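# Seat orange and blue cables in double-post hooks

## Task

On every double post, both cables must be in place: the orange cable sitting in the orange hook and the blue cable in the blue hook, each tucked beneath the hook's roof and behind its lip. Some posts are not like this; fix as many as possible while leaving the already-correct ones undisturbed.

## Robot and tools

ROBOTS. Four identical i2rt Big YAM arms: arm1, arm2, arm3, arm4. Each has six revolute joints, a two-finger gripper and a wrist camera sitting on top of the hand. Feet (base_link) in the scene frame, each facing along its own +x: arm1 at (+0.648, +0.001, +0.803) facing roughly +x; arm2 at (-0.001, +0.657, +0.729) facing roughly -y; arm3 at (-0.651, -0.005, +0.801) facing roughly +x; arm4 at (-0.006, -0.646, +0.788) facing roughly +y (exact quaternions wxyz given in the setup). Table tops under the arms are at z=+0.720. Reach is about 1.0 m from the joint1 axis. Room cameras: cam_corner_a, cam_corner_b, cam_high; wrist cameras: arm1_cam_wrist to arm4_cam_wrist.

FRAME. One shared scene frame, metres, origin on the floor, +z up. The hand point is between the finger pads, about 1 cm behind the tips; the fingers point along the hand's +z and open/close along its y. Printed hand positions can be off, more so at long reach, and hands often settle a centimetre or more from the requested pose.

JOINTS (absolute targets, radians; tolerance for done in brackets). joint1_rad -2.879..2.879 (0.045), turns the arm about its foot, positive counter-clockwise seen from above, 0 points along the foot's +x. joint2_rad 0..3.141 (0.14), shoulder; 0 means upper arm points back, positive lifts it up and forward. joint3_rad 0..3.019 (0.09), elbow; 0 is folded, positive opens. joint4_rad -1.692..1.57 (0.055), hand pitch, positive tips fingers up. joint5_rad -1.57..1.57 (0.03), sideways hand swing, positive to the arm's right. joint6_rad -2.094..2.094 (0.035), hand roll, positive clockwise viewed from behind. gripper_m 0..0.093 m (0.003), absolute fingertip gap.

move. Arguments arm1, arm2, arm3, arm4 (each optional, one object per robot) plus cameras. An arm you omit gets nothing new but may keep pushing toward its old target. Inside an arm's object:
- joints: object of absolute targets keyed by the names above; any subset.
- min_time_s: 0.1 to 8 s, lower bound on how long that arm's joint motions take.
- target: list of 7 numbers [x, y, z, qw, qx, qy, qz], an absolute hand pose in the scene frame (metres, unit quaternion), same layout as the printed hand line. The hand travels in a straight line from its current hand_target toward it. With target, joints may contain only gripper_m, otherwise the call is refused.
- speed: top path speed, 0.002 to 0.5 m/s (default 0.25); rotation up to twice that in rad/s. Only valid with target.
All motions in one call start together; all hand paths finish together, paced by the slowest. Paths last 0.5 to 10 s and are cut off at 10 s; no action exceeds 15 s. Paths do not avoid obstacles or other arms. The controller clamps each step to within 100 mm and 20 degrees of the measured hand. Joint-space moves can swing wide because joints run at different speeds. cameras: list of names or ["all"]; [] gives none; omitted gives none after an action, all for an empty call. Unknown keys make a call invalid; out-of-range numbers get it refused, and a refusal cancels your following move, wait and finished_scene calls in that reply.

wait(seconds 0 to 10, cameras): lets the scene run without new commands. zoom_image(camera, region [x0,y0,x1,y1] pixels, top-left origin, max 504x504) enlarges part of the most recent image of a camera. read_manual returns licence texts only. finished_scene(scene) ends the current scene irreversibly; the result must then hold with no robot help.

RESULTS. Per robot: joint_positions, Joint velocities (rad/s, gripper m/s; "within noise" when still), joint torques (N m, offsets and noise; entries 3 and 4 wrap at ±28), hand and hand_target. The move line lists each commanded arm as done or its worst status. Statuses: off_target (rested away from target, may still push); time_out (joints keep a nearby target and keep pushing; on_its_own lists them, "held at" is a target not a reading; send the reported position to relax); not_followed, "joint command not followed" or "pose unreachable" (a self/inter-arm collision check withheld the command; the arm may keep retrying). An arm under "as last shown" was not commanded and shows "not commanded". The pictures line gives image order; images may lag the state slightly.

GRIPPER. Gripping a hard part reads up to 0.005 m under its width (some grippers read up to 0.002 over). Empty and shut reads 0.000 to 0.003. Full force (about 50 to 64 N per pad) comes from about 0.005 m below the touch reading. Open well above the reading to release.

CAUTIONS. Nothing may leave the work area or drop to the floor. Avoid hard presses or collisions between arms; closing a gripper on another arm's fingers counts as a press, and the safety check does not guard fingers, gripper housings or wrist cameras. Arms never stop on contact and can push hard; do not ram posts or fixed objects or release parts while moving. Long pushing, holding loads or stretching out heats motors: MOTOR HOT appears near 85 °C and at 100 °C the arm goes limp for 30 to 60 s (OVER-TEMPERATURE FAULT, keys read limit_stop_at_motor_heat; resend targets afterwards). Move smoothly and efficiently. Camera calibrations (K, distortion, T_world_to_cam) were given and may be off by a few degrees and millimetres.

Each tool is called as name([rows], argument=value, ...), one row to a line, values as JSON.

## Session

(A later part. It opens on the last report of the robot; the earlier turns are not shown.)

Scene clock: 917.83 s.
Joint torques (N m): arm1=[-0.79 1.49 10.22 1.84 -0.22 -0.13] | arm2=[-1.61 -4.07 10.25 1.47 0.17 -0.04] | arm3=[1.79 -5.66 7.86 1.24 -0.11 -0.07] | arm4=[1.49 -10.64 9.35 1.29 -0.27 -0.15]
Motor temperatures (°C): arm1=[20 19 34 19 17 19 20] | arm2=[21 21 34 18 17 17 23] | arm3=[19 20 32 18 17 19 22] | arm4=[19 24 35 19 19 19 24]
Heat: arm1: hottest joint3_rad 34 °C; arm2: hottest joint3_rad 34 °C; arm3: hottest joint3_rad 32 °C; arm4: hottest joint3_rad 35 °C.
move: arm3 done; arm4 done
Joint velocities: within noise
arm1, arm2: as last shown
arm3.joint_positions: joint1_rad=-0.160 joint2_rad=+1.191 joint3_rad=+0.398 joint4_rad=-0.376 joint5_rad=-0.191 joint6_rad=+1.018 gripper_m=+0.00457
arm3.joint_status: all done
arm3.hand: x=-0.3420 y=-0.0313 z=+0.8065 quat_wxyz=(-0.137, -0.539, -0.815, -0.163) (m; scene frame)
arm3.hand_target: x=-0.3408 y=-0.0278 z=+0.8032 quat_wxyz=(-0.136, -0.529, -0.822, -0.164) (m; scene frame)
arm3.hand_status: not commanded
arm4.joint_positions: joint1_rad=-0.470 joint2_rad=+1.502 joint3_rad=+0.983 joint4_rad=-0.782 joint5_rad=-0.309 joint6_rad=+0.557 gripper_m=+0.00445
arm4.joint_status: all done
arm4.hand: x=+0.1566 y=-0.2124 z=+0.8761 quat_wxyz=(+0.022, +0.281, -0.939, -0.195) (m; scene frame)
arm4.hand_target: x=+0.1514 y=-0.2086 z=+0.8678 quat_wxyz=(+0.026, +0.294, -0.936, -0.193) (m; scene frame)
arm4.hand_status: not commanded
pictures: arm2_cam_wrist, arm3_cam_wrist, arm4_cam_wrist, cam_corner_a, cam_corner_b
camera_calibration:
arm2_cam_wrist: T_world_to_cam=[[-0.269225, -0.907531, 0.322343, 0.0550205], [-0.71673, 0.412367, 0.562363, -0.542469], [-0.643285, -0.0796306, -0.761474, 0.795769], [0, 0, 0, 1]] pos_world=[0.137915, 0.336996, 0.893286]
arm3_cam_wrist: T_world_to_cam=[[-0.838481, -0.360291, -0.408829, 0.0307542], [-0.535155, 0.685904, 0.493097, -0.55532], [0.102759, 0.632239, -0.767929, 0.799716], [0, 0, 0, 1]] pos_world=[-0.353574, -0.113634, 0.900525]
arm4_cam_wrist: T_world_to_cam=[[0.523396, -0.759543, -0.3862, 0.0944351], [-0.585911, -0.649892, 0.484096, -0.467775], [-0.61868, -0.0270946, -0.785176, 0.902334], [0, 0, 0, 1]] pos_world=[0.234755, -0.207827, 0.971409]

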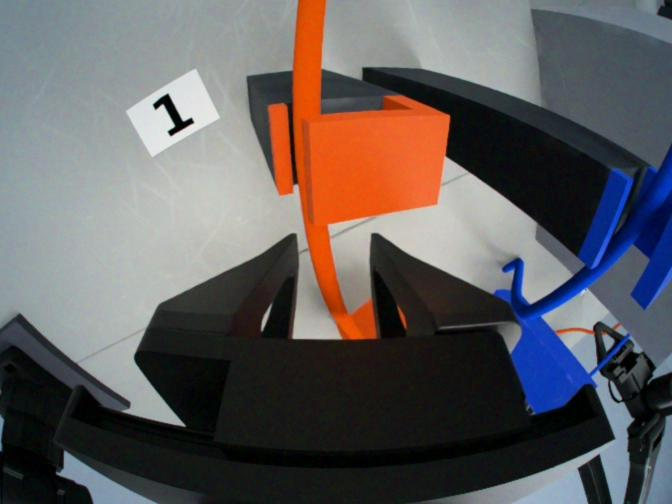

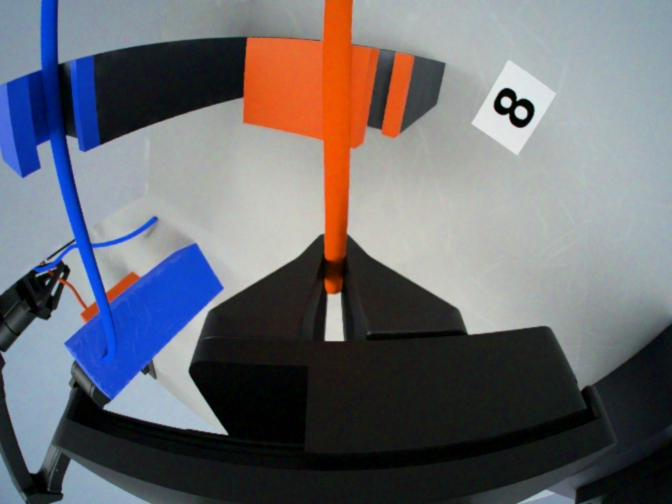

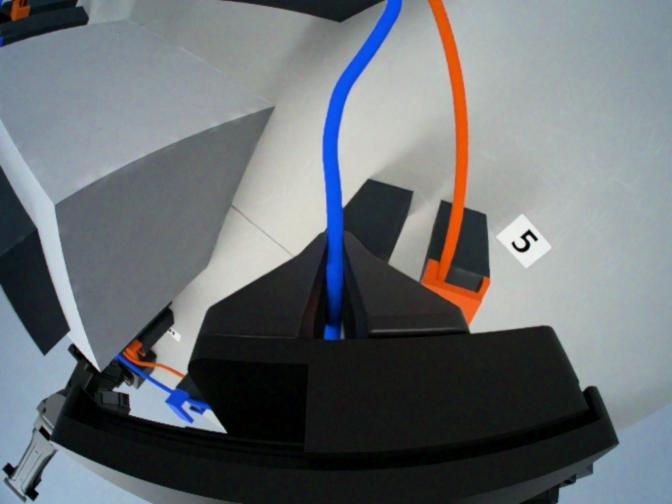

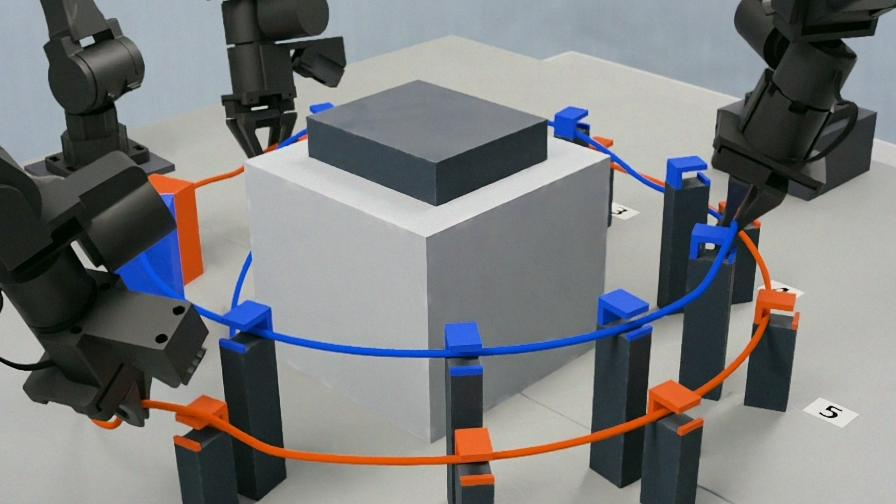

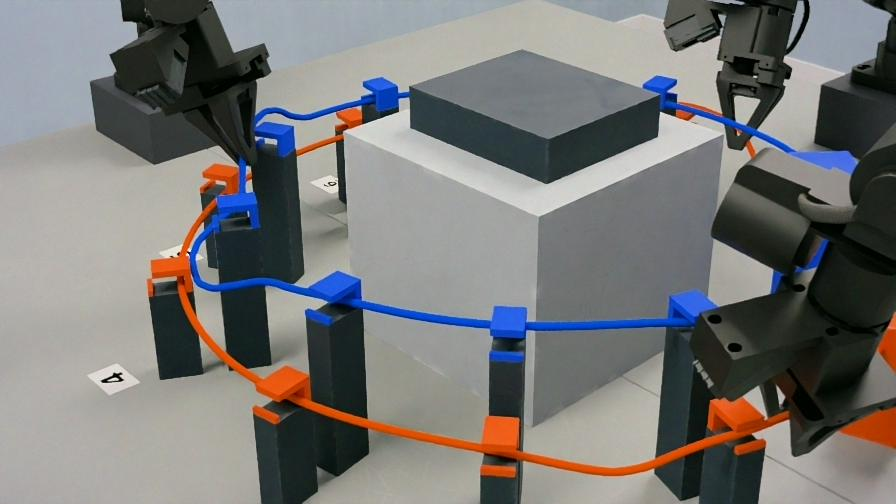

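move(arm3={"joints": {"joint1_rad": -0.258, "joint2_rad": 1.101, "joint3_rad": 0.398, "joint4_rad": -0.575}, "min_time_s": 1.2}, arm4={"joints": {"joint1_rad": -0.530, "joint2_rad": 1.455, "joint3_rad": 0.983, "joint4_rad": -0.892}, "min_time_s": 1.2}, cameras=["arm3_cam_wrist", "cam_corner_a", "cam_corner_b"])

zoom_image(camera="cam_corner_a", region=[660, 180, 800, 300])

zoom_image(camera="cam_corner_a", region=[100, 370, 260, 470])

move(arm3={"joints": {"joint2_rad": 1.195, "joint3_rad": 0.398}, "min_time_s": 0.8}, arm4={"joints": {"joint2_rad": 1.556, "joint3_rad": 0.983}, "min_time_s": 0.8}, cameras=["arm3_cam_wrist", "arm4_cam_wrist", "cam_corner_a", "cam_corner_b"])

zoom_image(camera="cam_corner_a", region=[660, 180, 800, 300])

zoom_image(camera="cam_corner_a", region=[100, 370, 260, 470])

zoom_image(camera="arm3_cam_wrist", region=[100, 0, 380, 260])

Scene clock: 990.10 s.
Joint torques (N m): arm1=[-0.73 1.49 10.24 1.84 -0.22 -0.14] | arm2=[-1.55 -4.13 10.28 1.48 0.18 -0.04] | arm3=[0.15 -6.71 8.23 0.03 -0.11 -0.06] | arm4=[-0.79 -12.51 9.51 0.29 -0.26 -0.15]
Motor temperatures (°C): arm1=[20 19 34 19 17 19 20] | arm2=[21 21 35 18 17 17 22] | arm3=[19 20 31 18 17 19 22] | arm4=[19 23 34 19 19 19 24]
Heat: arm1: hottest joint3_rad 34 °C; arm2: hottest joint3_rad 35 °C; arm3: hottest joint3_rad 31 °C; arm4: hottest joint3_rad 34 °C.
move: arm3 done; arm4 done
Joint velocities: within noise
arm1, arm2: as last shown
arm3.joint_positions: joint1_rad=-0.249 joint2_rad=+1.111 joint3_rad=+0.398 joint4_rad=-0.563 joint5_rad=-0.191 joint6_rad=+1.017 gripper_m=+0.00457
arm3.joint_status: all done
arm3.hand: x=-0.3779 y=-0.0492 z=+0.8128 quat_wxyz=(-0.094, -0.584, -0.794, -0.138) (m; scene frame)
arm3.hand_target: x=-0.3798 y=-0.0510 z=+0.8146 quat_wxyz=(-0.095, -0.582, -0.796, -0.138) (m; scene frame)
arm3.hand_status: not commanded
arm4.joint_positions: joint1_rad=-0.516 joint2_rad=+1.468 joint3_rad=+0.983 joint4_rad=-0.883 joint5_rad=-0.309 joint6_rad=+0.557 gripper_m=+0.00445
arm4.joint_status: all done
arm4.hand: x=+0.1649 y=-0.2396 z=+0.8849 quat_wxyz=(+0.041, +0.256, -0.950, -0.172) (m; scene frame)
arm4.hand_target: x=+0.1695 y=-0.2435 z=+0.8900 quat_wxyz=(+0.038, +0.256, -0.950, -0.174) (m; scene frame)
arm4.hand_status: not commanded
pictures: arm3_cam_wrist, cam_corner_a, cam_corner_b
camera_calibration:
arm3_cam_wrist: T_world_to_cam=[[-0.905085, -0.274859, -0.324458, -0.0927218], [-0.417988, 0.715279, 0.560055, -0.573977], [0.0781424, 0.642517, -0.762277, 0.806291], [0, 0, 0, 1]] pos_world=[-0.386842, -0.132987, 0.905991]

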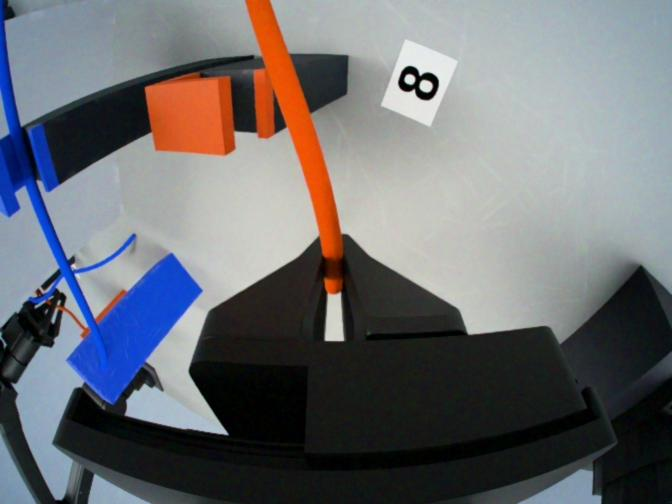

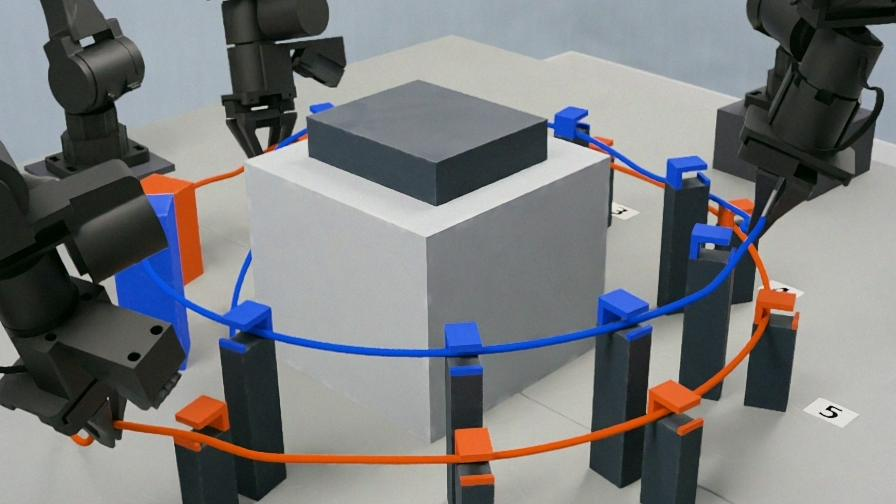

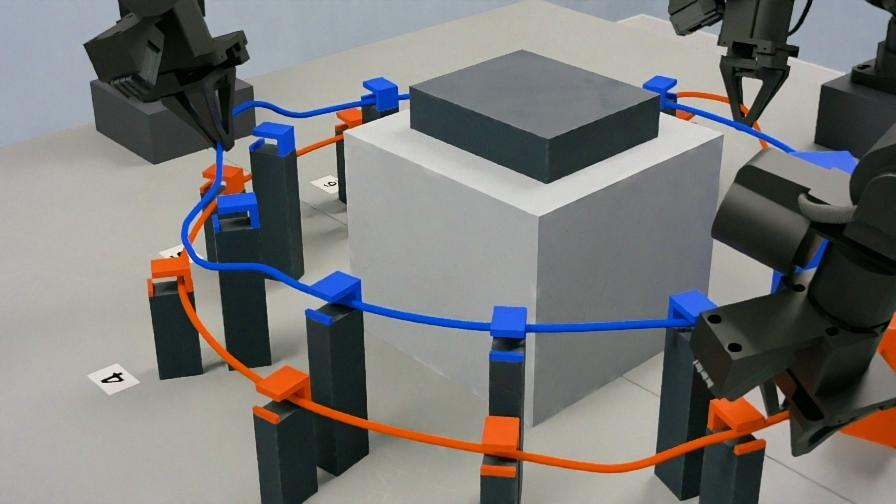

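Scaled by 3.600 from the camera's 896x504 image, which has a finer 1280x720 frame.

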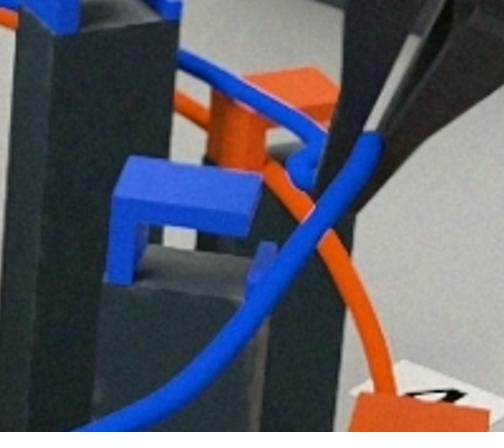

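Scaled by 3.150 from the camera's 896x504 image, which has a finer 1280x720 frame.

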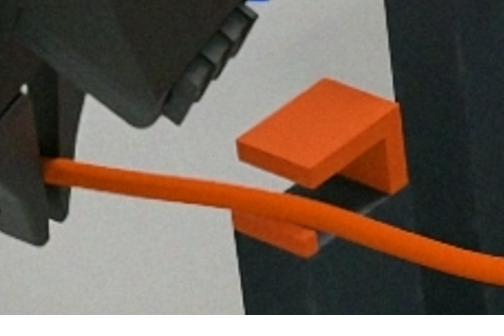

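Scene clock: 991.30 s.
Joint torques (N m): arm1=[-0.79 1.49 10.22 1.84 -0.22 -0.13] | arm2=[-1.49 -4.19 10.26 1.46 0.18 -0.03] | arm3=[0.26 -5.3 7.62 -0.12 -0.11 -0.05] | arm4=[-0.73 -11.58 8.96 0.2 -0.27 -0.12]
Motor temperatures (°C): arm1=[20 19 34 19 17 19 20] | arm2=[21 21 35 18 17 17 22] | arm3=[19 20 31 18 17 19 22] | arm4=[19 23 34 19 19 19 24]
Heat: arm1: hottest joint3_rad 34 °C; arm2: hottest joint3_rad 35 °C; arm3: hottest joint3_rad 31 °C; arm4: hottest joint3_rad 34 °C.
move: arm3 done; arm4 done
Joint velocities: within noise
arm1, arm2: as last shown
arm3.joint_positions: joint1_rad=-0.249 joint2_rad=+1.179 joint3_rad=+0.398 joint4_rad=-0.563 joint5_rad=-0.191 joint6_rad=+1.017 gripper_m=+0.00457
arm3.joint_status: all done
arm3.hand: x=-0.3862 y=-0.0470 z=+0.7961 quat_wxyz=(-0.063, -0.589, -0.796, -0.126) (m; scene frame)
arm3.hand_target: x=-0.3914 y=-0.0476 z=+0.7917 quat_wxyz=(-0.051, -0.589, -0.797, -0.122) (m; scene frame)
arm3.hand_status: not commanded
arm4.joint_positions: joint1_rad=-0.516 joint2_rad=+1.545 joint3_rad=+0.983 joint4_rad=-0.883 joint5_rad=-0.309 joint6_rad=+0.556 gripper_m=+0.00445
arm4.joint_status: all done
arm4.hand: x=+0.1633 y=-0.2431 z=+0.8531 quat_wxyz=(+0.068, +0.251, -0.955, -0.145) (m; scene frame)
arm4.hand_target: x=+0.1673 y=-0.2479 z=+0.8486 quat_wxyz=(+0.073, +0.250, -0.955, -0.140) (m; scene frame)
arm4.hand_status: not commanded
pictures: arm3_cam_wrist, arm4_cam_wrist, cam_corner_a, cam_corner_b
camera_calibration:
arm3_cam_wrist: T_world_to_cam=[[-0.924459, -0.269383, -0.269829, -0.155786], [-0.380201, 0.704536, 0.59923, -0.586812], [0.0286817, 0.656553, -0.753734, 0.767421], [0, 0, 0, 1]] pos_world=[-0.389135, -0.132389, 0.888032]
arm4_cam_wrist: T_world_to_cam=[[0.462875, -0.827095, -0.318844, -0.00519918], [-0.576409, -0.55411, 0.600595, -0.550267], [-0.673424, -0.0942156, -0.733228, 0.835858], [0, 0, 0, 1]] pos_world=[0.248114, -0.230458, 0.941705]

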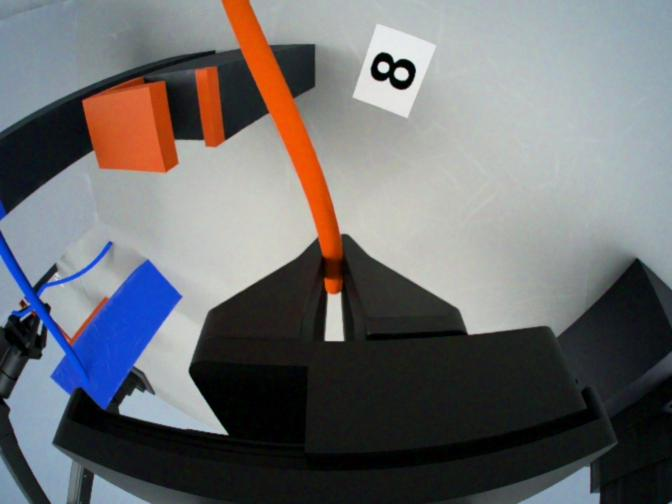

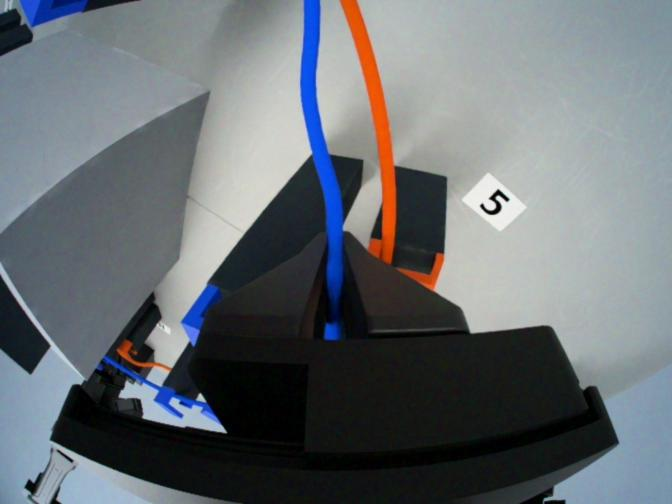

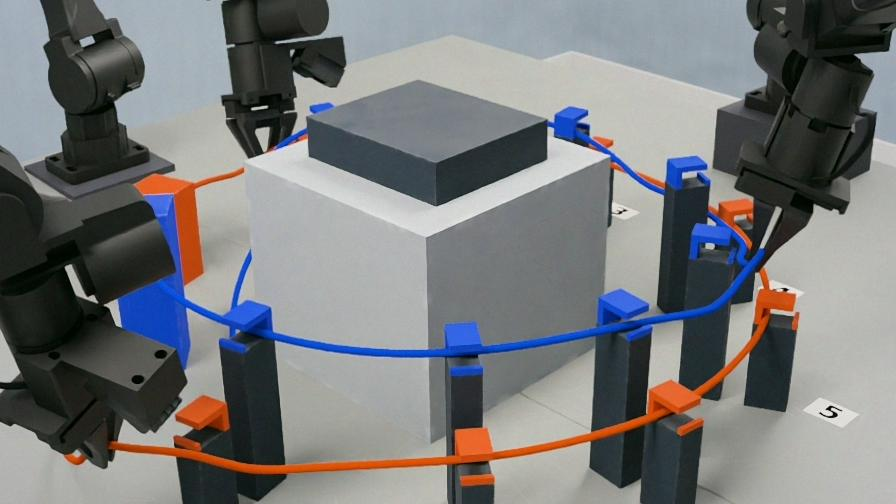

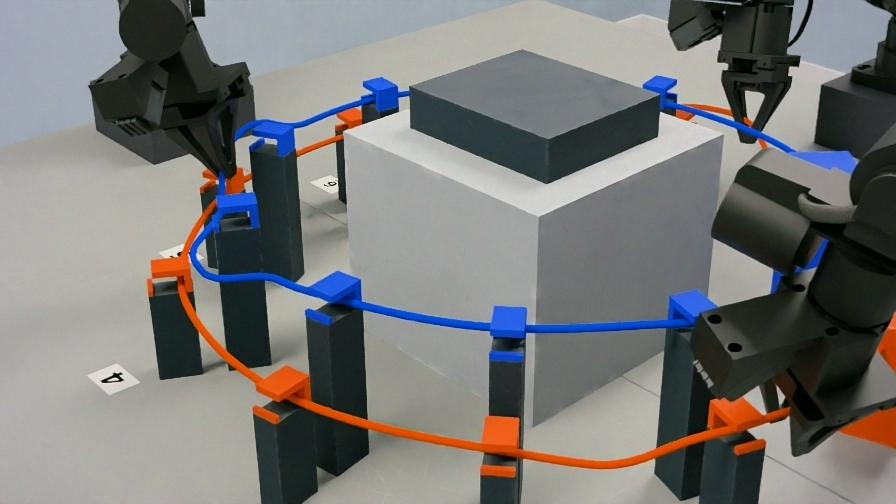

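Scaled by 3.600 from the camera's 896x504 image, which has a finer 1280x720 frame.

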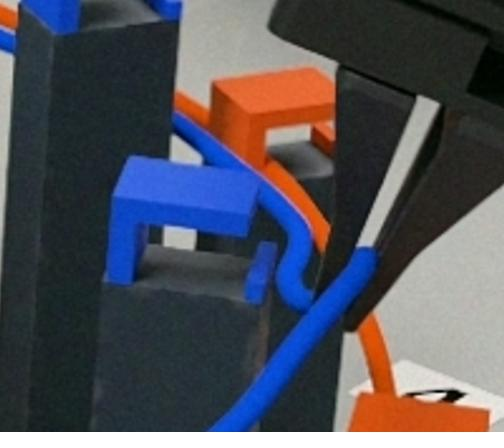

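Scaled by 3.150 from the camera's 896x504 image, which has a finer 1280x720 frame.

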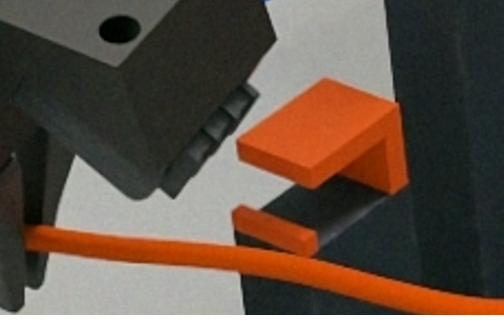

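Scaled by 1.800 from the camera's 672x504 image, which has a finer 960x720 frame.

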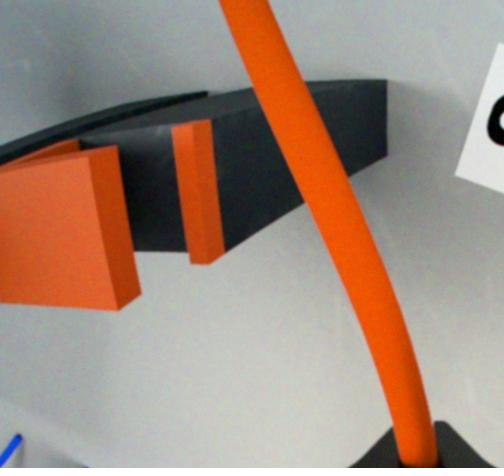

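move(arm3={"joints": {"joint1_rad": -0.191, "joint2_rad": 1.233, "joint3_rad": 0.398, "joint4_rad": -0.415}, "min_time_s": 1.2}, arm4={"joints": {"joint1_rad": -0.475, "joint2_rad": 1.571, "joint3_rad": 0.983, "joint4_rad": -0.768}, "min_time_s": 1.2}, cameras=["arm3_cam_wrist", "arm4_cam_wrist", "cam_corner_a", "cam_corner_b"])

zoom_image(camera="cam_corner_a", region=[660, 180, 800, 300])

zoom_image(camera="cam_corner_a", region=[100, 370, 260, 470])

zoom_image(camera="arm3_cam_wrist", region=[100, 0, 380, 260])

Scene clock: 1003.87 s.
Joint torques (N m): arm1=[-0.73 1.44 10.22 1.84 -0.22 -0.14] | arm2=[-1.61 -4.01 10.26 1.51 0.18 -0.04] | arm3=[1.73 -5.77 7.54 1.03 -0.1 -0.06] | arm4=[1.44 -11.34 9.22 1.28 -0.25 -0.14]
Motor temperatures (°C): arm1=[20 19 35 19 17 19 20] | arm2=[21 20 35 18 17 17 22] | arm3=[19 20 31 18 17 19 22] | arm4=[19 23 34 19 19 19 24]
Heat: arm1: hottest joint3_rad 35 °C; arm2: hottest joint3_rad 35 °C; arm3: hottest joint3_rad 31 °C; arm4: hottest joint3_rad 34 °C.
move: arm3 done; arm4 done
Joint velocities: within noise
arm1, arm2: as last shown
arm3.joint_positions: joint1_rad=-0.201 joint2_rad=+1.217 joint3_rad=+0.398 joint4_rad=-0.428 joint5_rad=-0.191 joint6_rad=+1.017 gripper_m=+0.00457
arm3.joint_status: all done
arm3.hand: x=-0.3582 y=-0.0402 z=+0.7950 quat_wxyz=(-0.105, -0.562, -0.807, -0.146) (m; scene frame)
arm3.hand_target: x=-0.3573 y=-0.0371 z=+0.7916 quat_wxyz=(-0.103, -0.553, -0.814, -0.146) (m; scene frame)
arm3.hand_status: not commanded
arm4.joint_positions: joint1_rad=-0.487 joint2_rad=+1.556 joint3_rad=+0.981 joint4_rad=-0.782 joint5_rad=-0.309 joint6_rad=+0.556 gripper_m=+0.00445
arm4.joint_status: all done
arm4.hand: x=+0.1623 y=-0.2187 z=+0.8517 quat_wxyz=(+0.040, +0.270, -0.946, -0.175) (m; scene frame)
arm4.hand_target: x=+0.1583 y=-0.2139 z=+0.8463 quat_wxyz=(+0.040, +0.283, -0.942, -0.176) (m; scene frame)
arm4.hand_status: not commanded
pictures: arm3_cam_wrist, arm4_cam_wrist, cam_corner_a, cam_corner_b
camera_calibration:
arm3_cam_wrist: T_world_to_cam=[[-0.880745, -0.320471, -0.348692, -0.0521601], [-0.468458, 0.697625, 0.542095, -0.566768], [0.0695305, 0.640795, -0.764557, 0.784008], [0, 0, 0, 1]] pos_world=[-0.365959, -0.123713, 0.888472]
arm4_cam_wrist: T_world_to_cam=[[0.501023, -0.786545, -0.361004, 0.0536224], [-0.583427, -0.615069, 0.53038, -0.48891], [-0.63921, -0.0551136, -0.767055, 0.868276], [0, 0, 0, 1]] pos_world=[0.242902, -0.210683, 0.944681]

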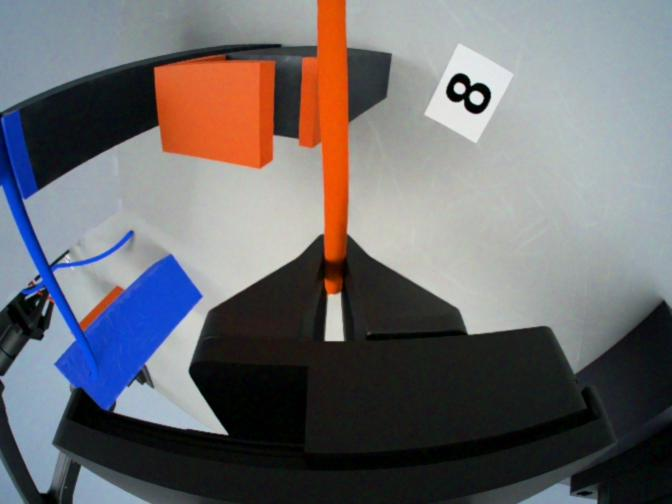

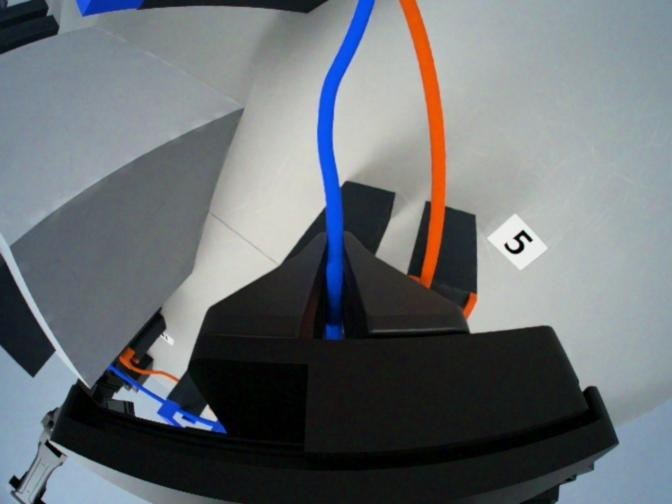

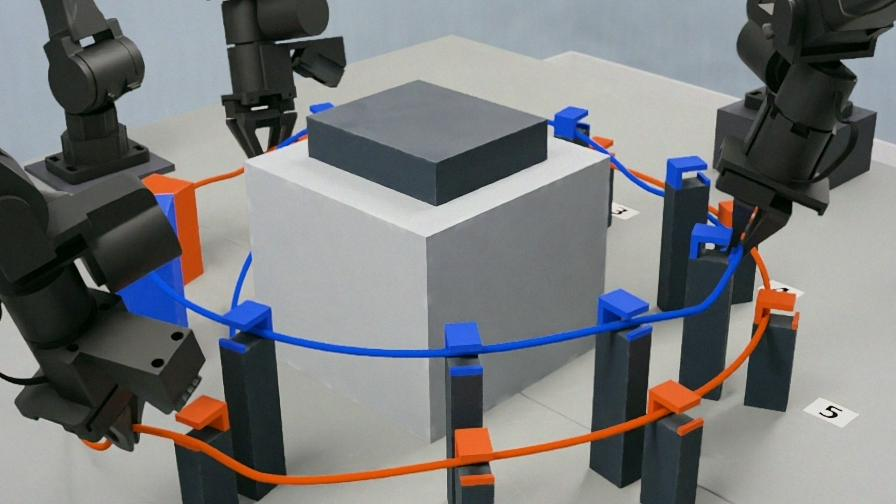

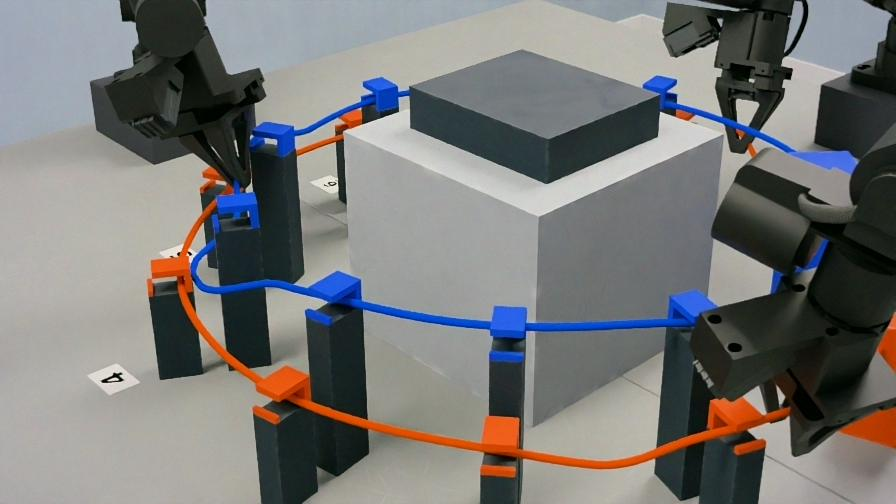

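Scaled by 3.600 from the camera's 896x504 image, which has a finer 1280x720 frame.

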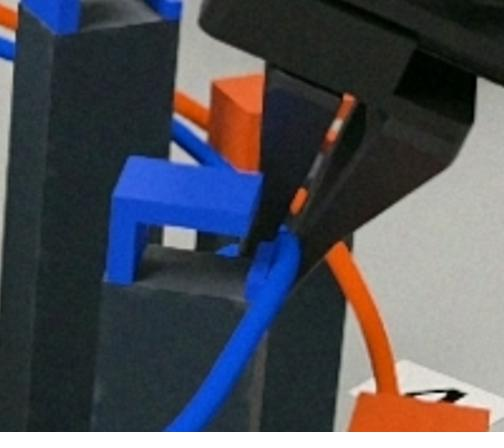

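Scaled by 3.150 from the camera's 896x504 image, which has a finer 1280x720 frame.

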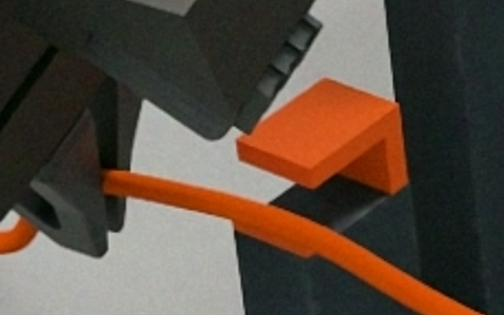

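Scaled by 1.800 from the camera's 672x504 image, which has a finer 960x720 frame.

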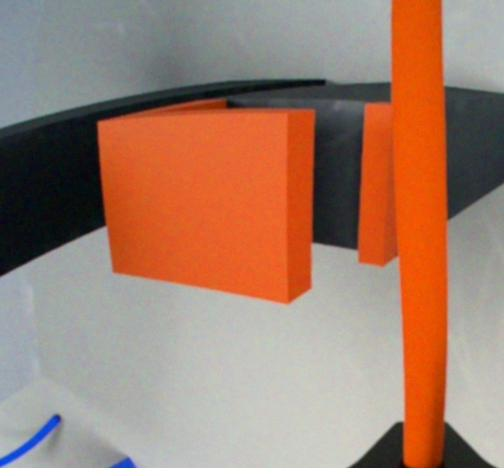

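move(arm3={"joints": {"joint2_rad": 1.183, "joint3_rad": 0.398}, "min_time_s": 0.6}, arm4={"joints": {"joint2_rad": 1.520, "joint3_rad": 0.981}, "min_time_s": 0.6}, cameras=["arm3_cam_wrist", "arm4_cam_wrist", "cam_corner_a", "cam_corner_b"])

zoom_image(camera="cam_corner_a", region=[660, 180, 800, 300])

zoom_image(camera="cam_corner_a", region=[100, 370, 260, 470])

zoom_image(camera="arm3_cam_wrist", region=[100, 0, 380, 260])

Scene clock: 1020.67 s.
Joint torques (N m): arm1=[-0.79 1.49 10.24 1.84 -0.22 -0.13] | arm2=[-1.67 -4.25 10.29 1.48 0.17 -0.04] | arm3=[1.67 -7.47 7.73 1.09 -0.1 -0.06] | arm4=[1.2 -13.51 9.32 1.26 -0.25 -0.14]
Motor temperatures (°C): arm1=[20 19 35 19 17 19 20] | arm2=[21 20 35 18 17 17 22] | arm3=[19 20 31 18 17 19 22] | arm4=[19 23 33 19 19 19 24]
Heat: arm1: hottest joint3_rad 35 °C; arm2: hottest joint3_rad 35 °C; arm3: hottest joint3_rad 31 °C; arm4: hottest joint3_rad 33 °C.
move: arm3 done; arm4 done
Joint velocities: within noise
arm1.joint_positions: joint1_rad=-0.354 joint2_rad=+0.630 joint3_rad=+1.355 joint4_rad=-1.444 joint5_rad=-0.278 joint6_rad=-0.720 gripper_m=+0.09396
arm1.joint_status: not commanded
arm1.hand: x=+0.4284 y=+0.0404 z=+1.3081 quat_wxyz=(-0.105, +0.876, +0.211, -0.420) (m; scene frame)
arm1.hand_target: x=+0.4298 y=+0.0399 z=+1.3186 quat_wxyz=(-0.111, +0.871, +0.211, -0.429) (m; scene frame)
arm1.hand_status: not commanded
arm2: as last shown
arm3.joint_positions: joint1_rad=-0.201 joint2_rad=+1.193 joint3_rad=+0.398 joint4_rad=-0.428 joint5_rad=-0.191 joint6_rad=+1.017 gripper_m=+0.00457
arm3.joint_status: all done
arm3.hand: x=-0.3552 y=-0.0409 z=+0.8014 quat_wxyz=(-0.116, -0.560, -0.806, -0.150) (m; scene frame)
arm3.hand_target: x=-0.3508 y=-0.0386 z=+0.8052 quat_wxyz=(-0.126, -0.549, -0.812, -0.155) (m; scene frame)
arm3.hand_status: not commanded
arm4.joint_positions: joint1_rad=-0.487 joint2_rad=+1.532 joint3_rad=+0.979 joint4_rad=-0.780 joint5_rad=-0.309 joint6_rad=+0.556 gripper_m=+0.00445
arm4.joint_status: all done
arm4.hand: x=+0.1626 y=-0.2178 z=+0.8615 quat_wxyz=(+0.032, +0.272, -0.944, -0.184) (m; scene frame)
arm4.hand_target: x=+0.1592 y=-0.2117 z=+0.8682 quat_wxyz=(+0.023, +0.286, -0.938, -0.194) (m; scene frame)
arm4.hand_status: not commanded
pictures: arm3_cam_wrist, arm4_cam_wrist, cam_corner_a, cam_corner_b
camera_calibration:
arm3_cam_wrist: T_world_to_cam=[[-0.872498, -0.322397, -0.36716, -0.029798], [-0.480781, 0.70049, 0.527412, -0.560832], [0.0871552, 0.63669, -0.766179, 0.796562], [0, 0, 0, 1]] pos_world=[-0.365061, -0.123913, 0.895158]
arm4_cam_wrist: T_world_to_cam=[[0.505283, -0.778773, -0.371756, 0.0678975], [-0.589059, -0.626082, 0.510912, -0.478045], [-0.630634, -0.0391688, -0.775092, 0.885018], [0, 0, 0, 1]] pos_world=[0.242218, -0.211753, 0.95545]

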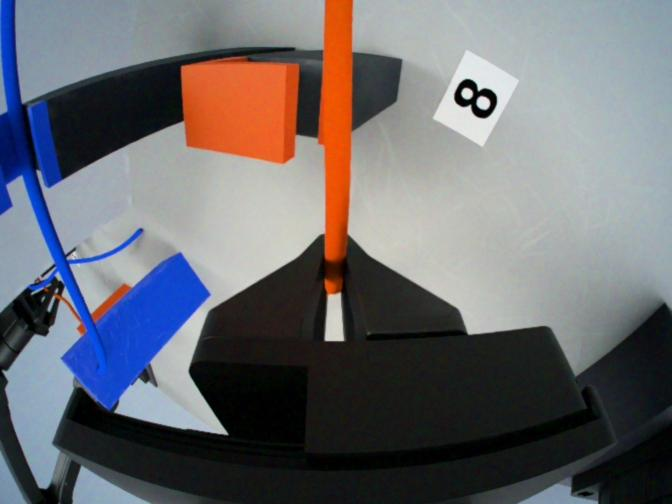

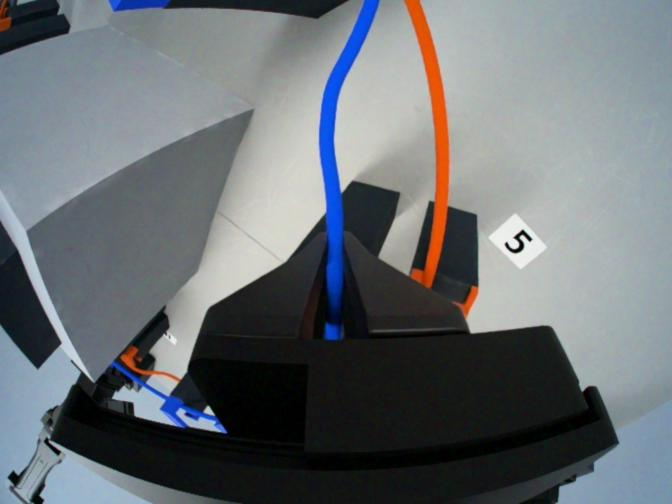

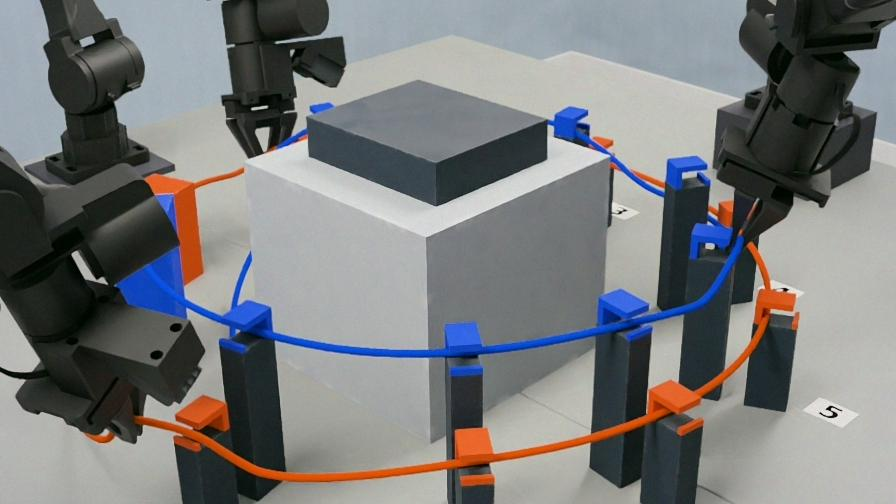

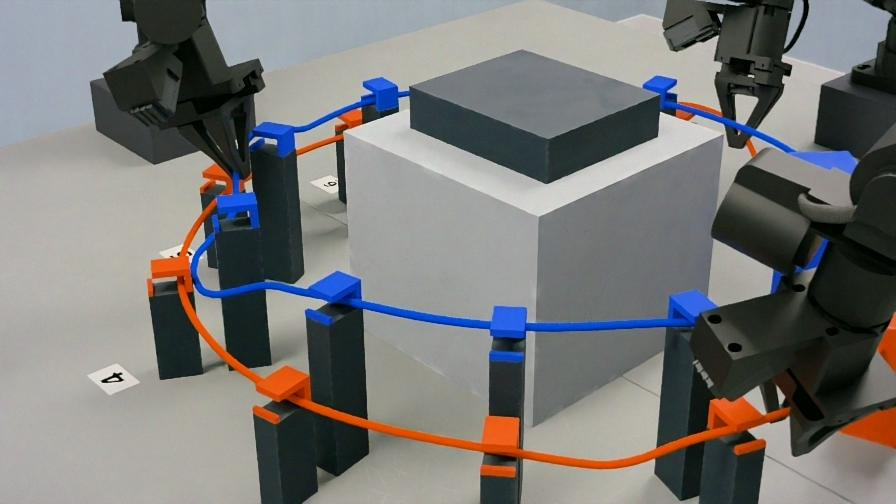

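Scaled by 3.600 from the camera's 896x504 image, which has a finer 1280x720 frame.

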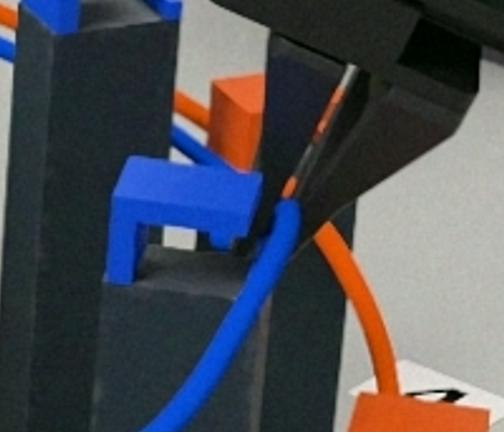

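Scaled by 3.150 from the camera's 896x504 image, which has a finer 1280x720 frame.

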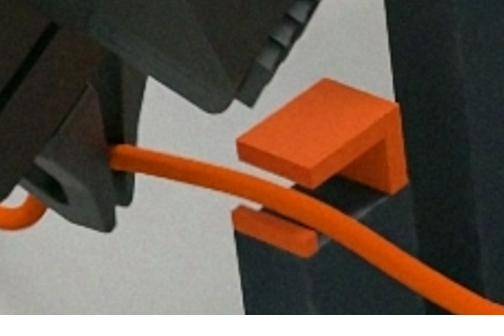

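Scaled by 1.800 from the camera's 672x504 image, which has a finer 960x720 frame.

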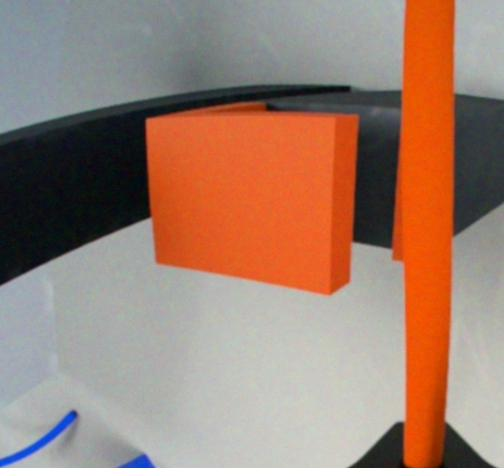

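move(arm3={"joints": {"joint1_rad": -0.142, "joint2_rad": 1.234, "joint3_rad": 0.398, "joint4_rad": -0.320}, "min_time_s": 1.2}, arm4={"joints": {"joint1_rad": -0.453, "joint2_rad": 1.512, "joint3_rad": 0.979, "joint4_rad": -0.715}, "min_time_s": 1.2}, cameras=["arm3_cam_wrist", "arm4_cam_wrist", "cam_corner_a", "cam_corner_b"])

zoom_image(camera="cam_corner_a", region=[660, 180, 800, 300])

zoom_image(camera="cam_corner_a", region=[100, 370, 260, 470])

zoom_image(camera="arm3_cam_wrist", region=[160, 0, 440, 260])

Scene clock: 1038.40 s.
Joint torques (N m): arm1=[-0.79 1.49 10.22 1.83 -0.22 -0.14] | arm2=[-1.55 -4.19 10.29 1.48 0.19 -0.02] | arm3=[1.79 -5.89 7.71 1.24 -0.11 -0.07] | arm4=[1.44 -13.86 9.26 1.33 -0.26 -0.13]
Motor temperatures (°C): arm1=[20 19 35 19 17 19 20] | arm2=[21 20 35 18 17 17 22] | arm3=[19 20 31 18 17 19 22] | arm4=[19 24 33 19 19 19 24]
Heat: arm1: hottest joint3_rad 35 °C; arm2: hottest joint3_rad 35 °C; arm3: hottest joint3_rad 31 °C; arm4: hottest joint3_rad 33 °C.
move: arm3 done; arm4 done
Joint velocities: within noise
arm1: as last shown
arm2.joint_positions: joint1_rad=+0.308 joint2_rad=+1.191 joint3_rad=+0.624 joint4_rad=-0.749 joint5_rad=+0.196 joint6_rad=-1.008 gripper_m=+0.02993
arm2.joint_status: not commanded
arm2.hand: x=+0.0560 y=+0.3321 z=+0.7984 quat_wxyz=(+0.031, -0.153, -0.975, +0.159) (m; scene frame)
arm2.hand_target: x=+0.0568 y=+0.3176 z=+0.8072 quat_wxyz=(+0.027, -0.154, -0.973, +0.172) (m; scene frame)
arm2.hand_status: not commanded
arm3.joint_positions: joint1_rad=-0.152 joint2_rad=+1.218 joint3_rad=+0.398 joint4_rad=-0.334 joint5_rad=-0.191 joint6_rad=+1.017 gripper_m=+0.00457
arm3.joint_status: all done
arm3.hand: x=-0.3357 y=-0.0299 z=+0.8028 quat_wxyz=(-0.143, -0.534, -0.816, -0.167) (m; scene frame)
arm3.hand_target: x=-0.3347 y=-0.0264 z=+0.7993 quat_wxyz=(-0.142, -0.525, -0.823, -0.167) (m; scene frame)
arm3.hand_status: not commanded
arm4.joint_positions: joint1_rad=-0.466 joint2_rad=+1.528 joint3_rad=+0.979 joint4_rad=-0.729 joint5_rad=-0.309 joint6_rad=+0.556 gripper_m=+0.00445
arm4.joint_status: all done
arm4.hand: x=+0.1591 y=-0.2035 z=+0.8662 quat_wxyz=(+0.015, +0.285, -0.937, -0.203) (m; scene frame)
arm4.hand_target: x=+0.1548 y=-0.1977 z=+0.8743 quat_wxyz=(+0.005, +0.299, -0.930, -0.214) (m; scene frame)
arm4.hand_status: not commanded
pictures: arm3_cam_wrist, arm4_cam_wrist, cam_corner_a, cam_corner_b
camera_calibration:
arm3_cam_wrist: T_world_to_cam=[[-0.828742, -0.368828, -0.420895, 0.0476819], [-0.548878, 0.68242, 0.482738, -0.5475], [0.10918, 0.631085, -0.767992, 0.797596], [0, 0, 0, 1]] pos_world=[-0.348076, -0.11214, 0.896915]
arm4_cam_wrist: T_world_to_cam=[[0.531341, -0.748897, -0.396019, 0.105551], [-0.587648, -0.662538, 0.46445, -0.440963], [-0.610202, -0.0140617, -0.792121, 0.903619], [0, 0, 0, 1]] pos_world=[0.236176, -0.200401, 0.962381]

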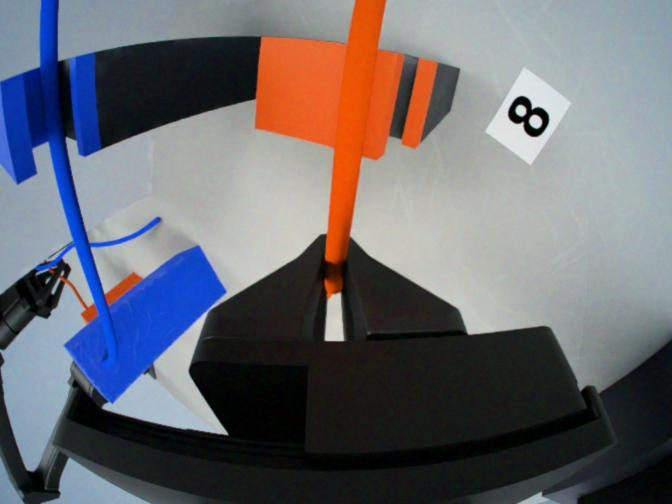

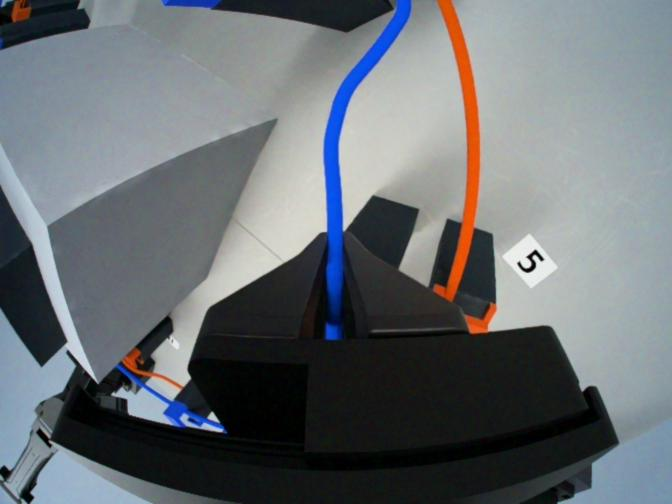

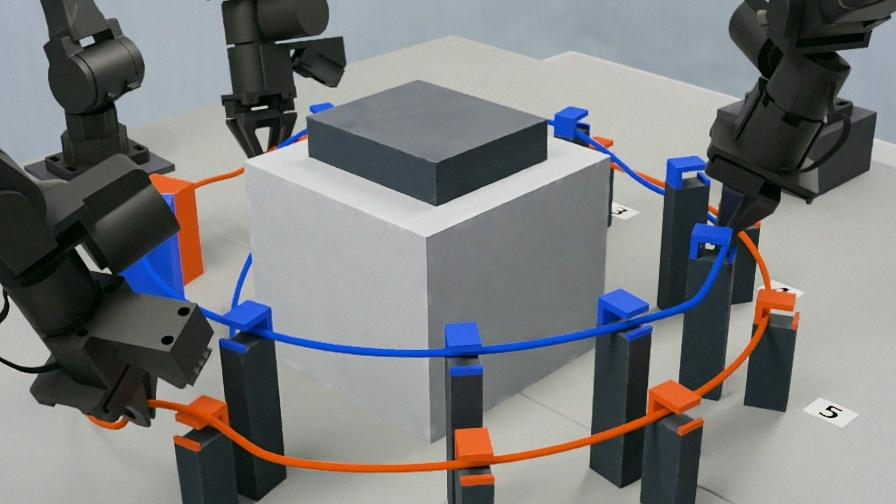

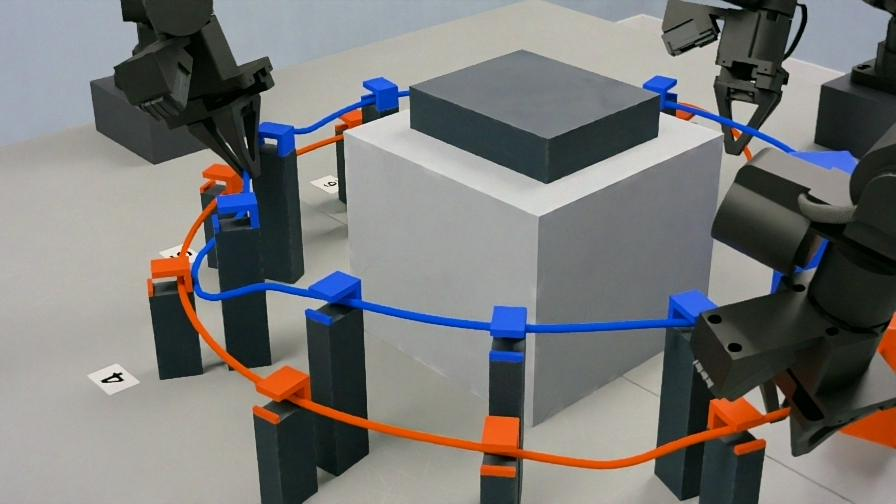

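Scaled by 3.600 from the camera's 896x504 image, which has a finer 1280x720 frame.

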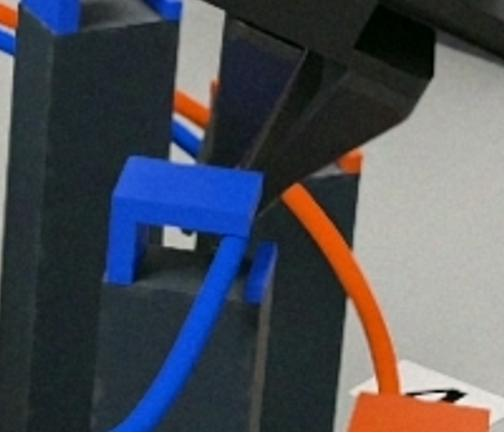

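Scaled by 3.150 from the camera's 896x504 image, which has a finer 1280x720 frame.

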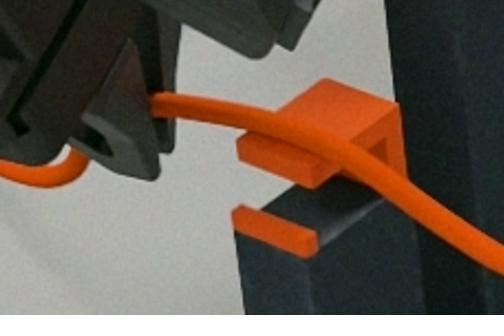

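Scaled by 1.800 from the camera's 672x504 image, which has a finer 960x720 frame.

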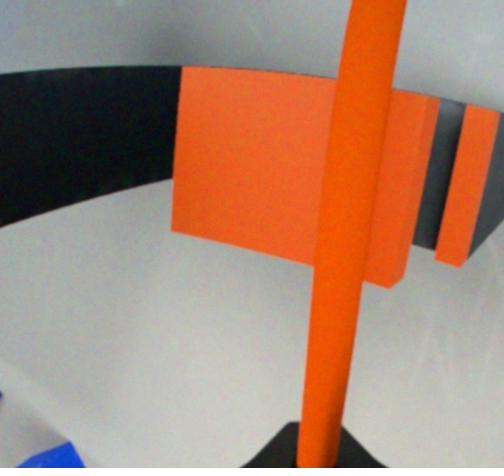

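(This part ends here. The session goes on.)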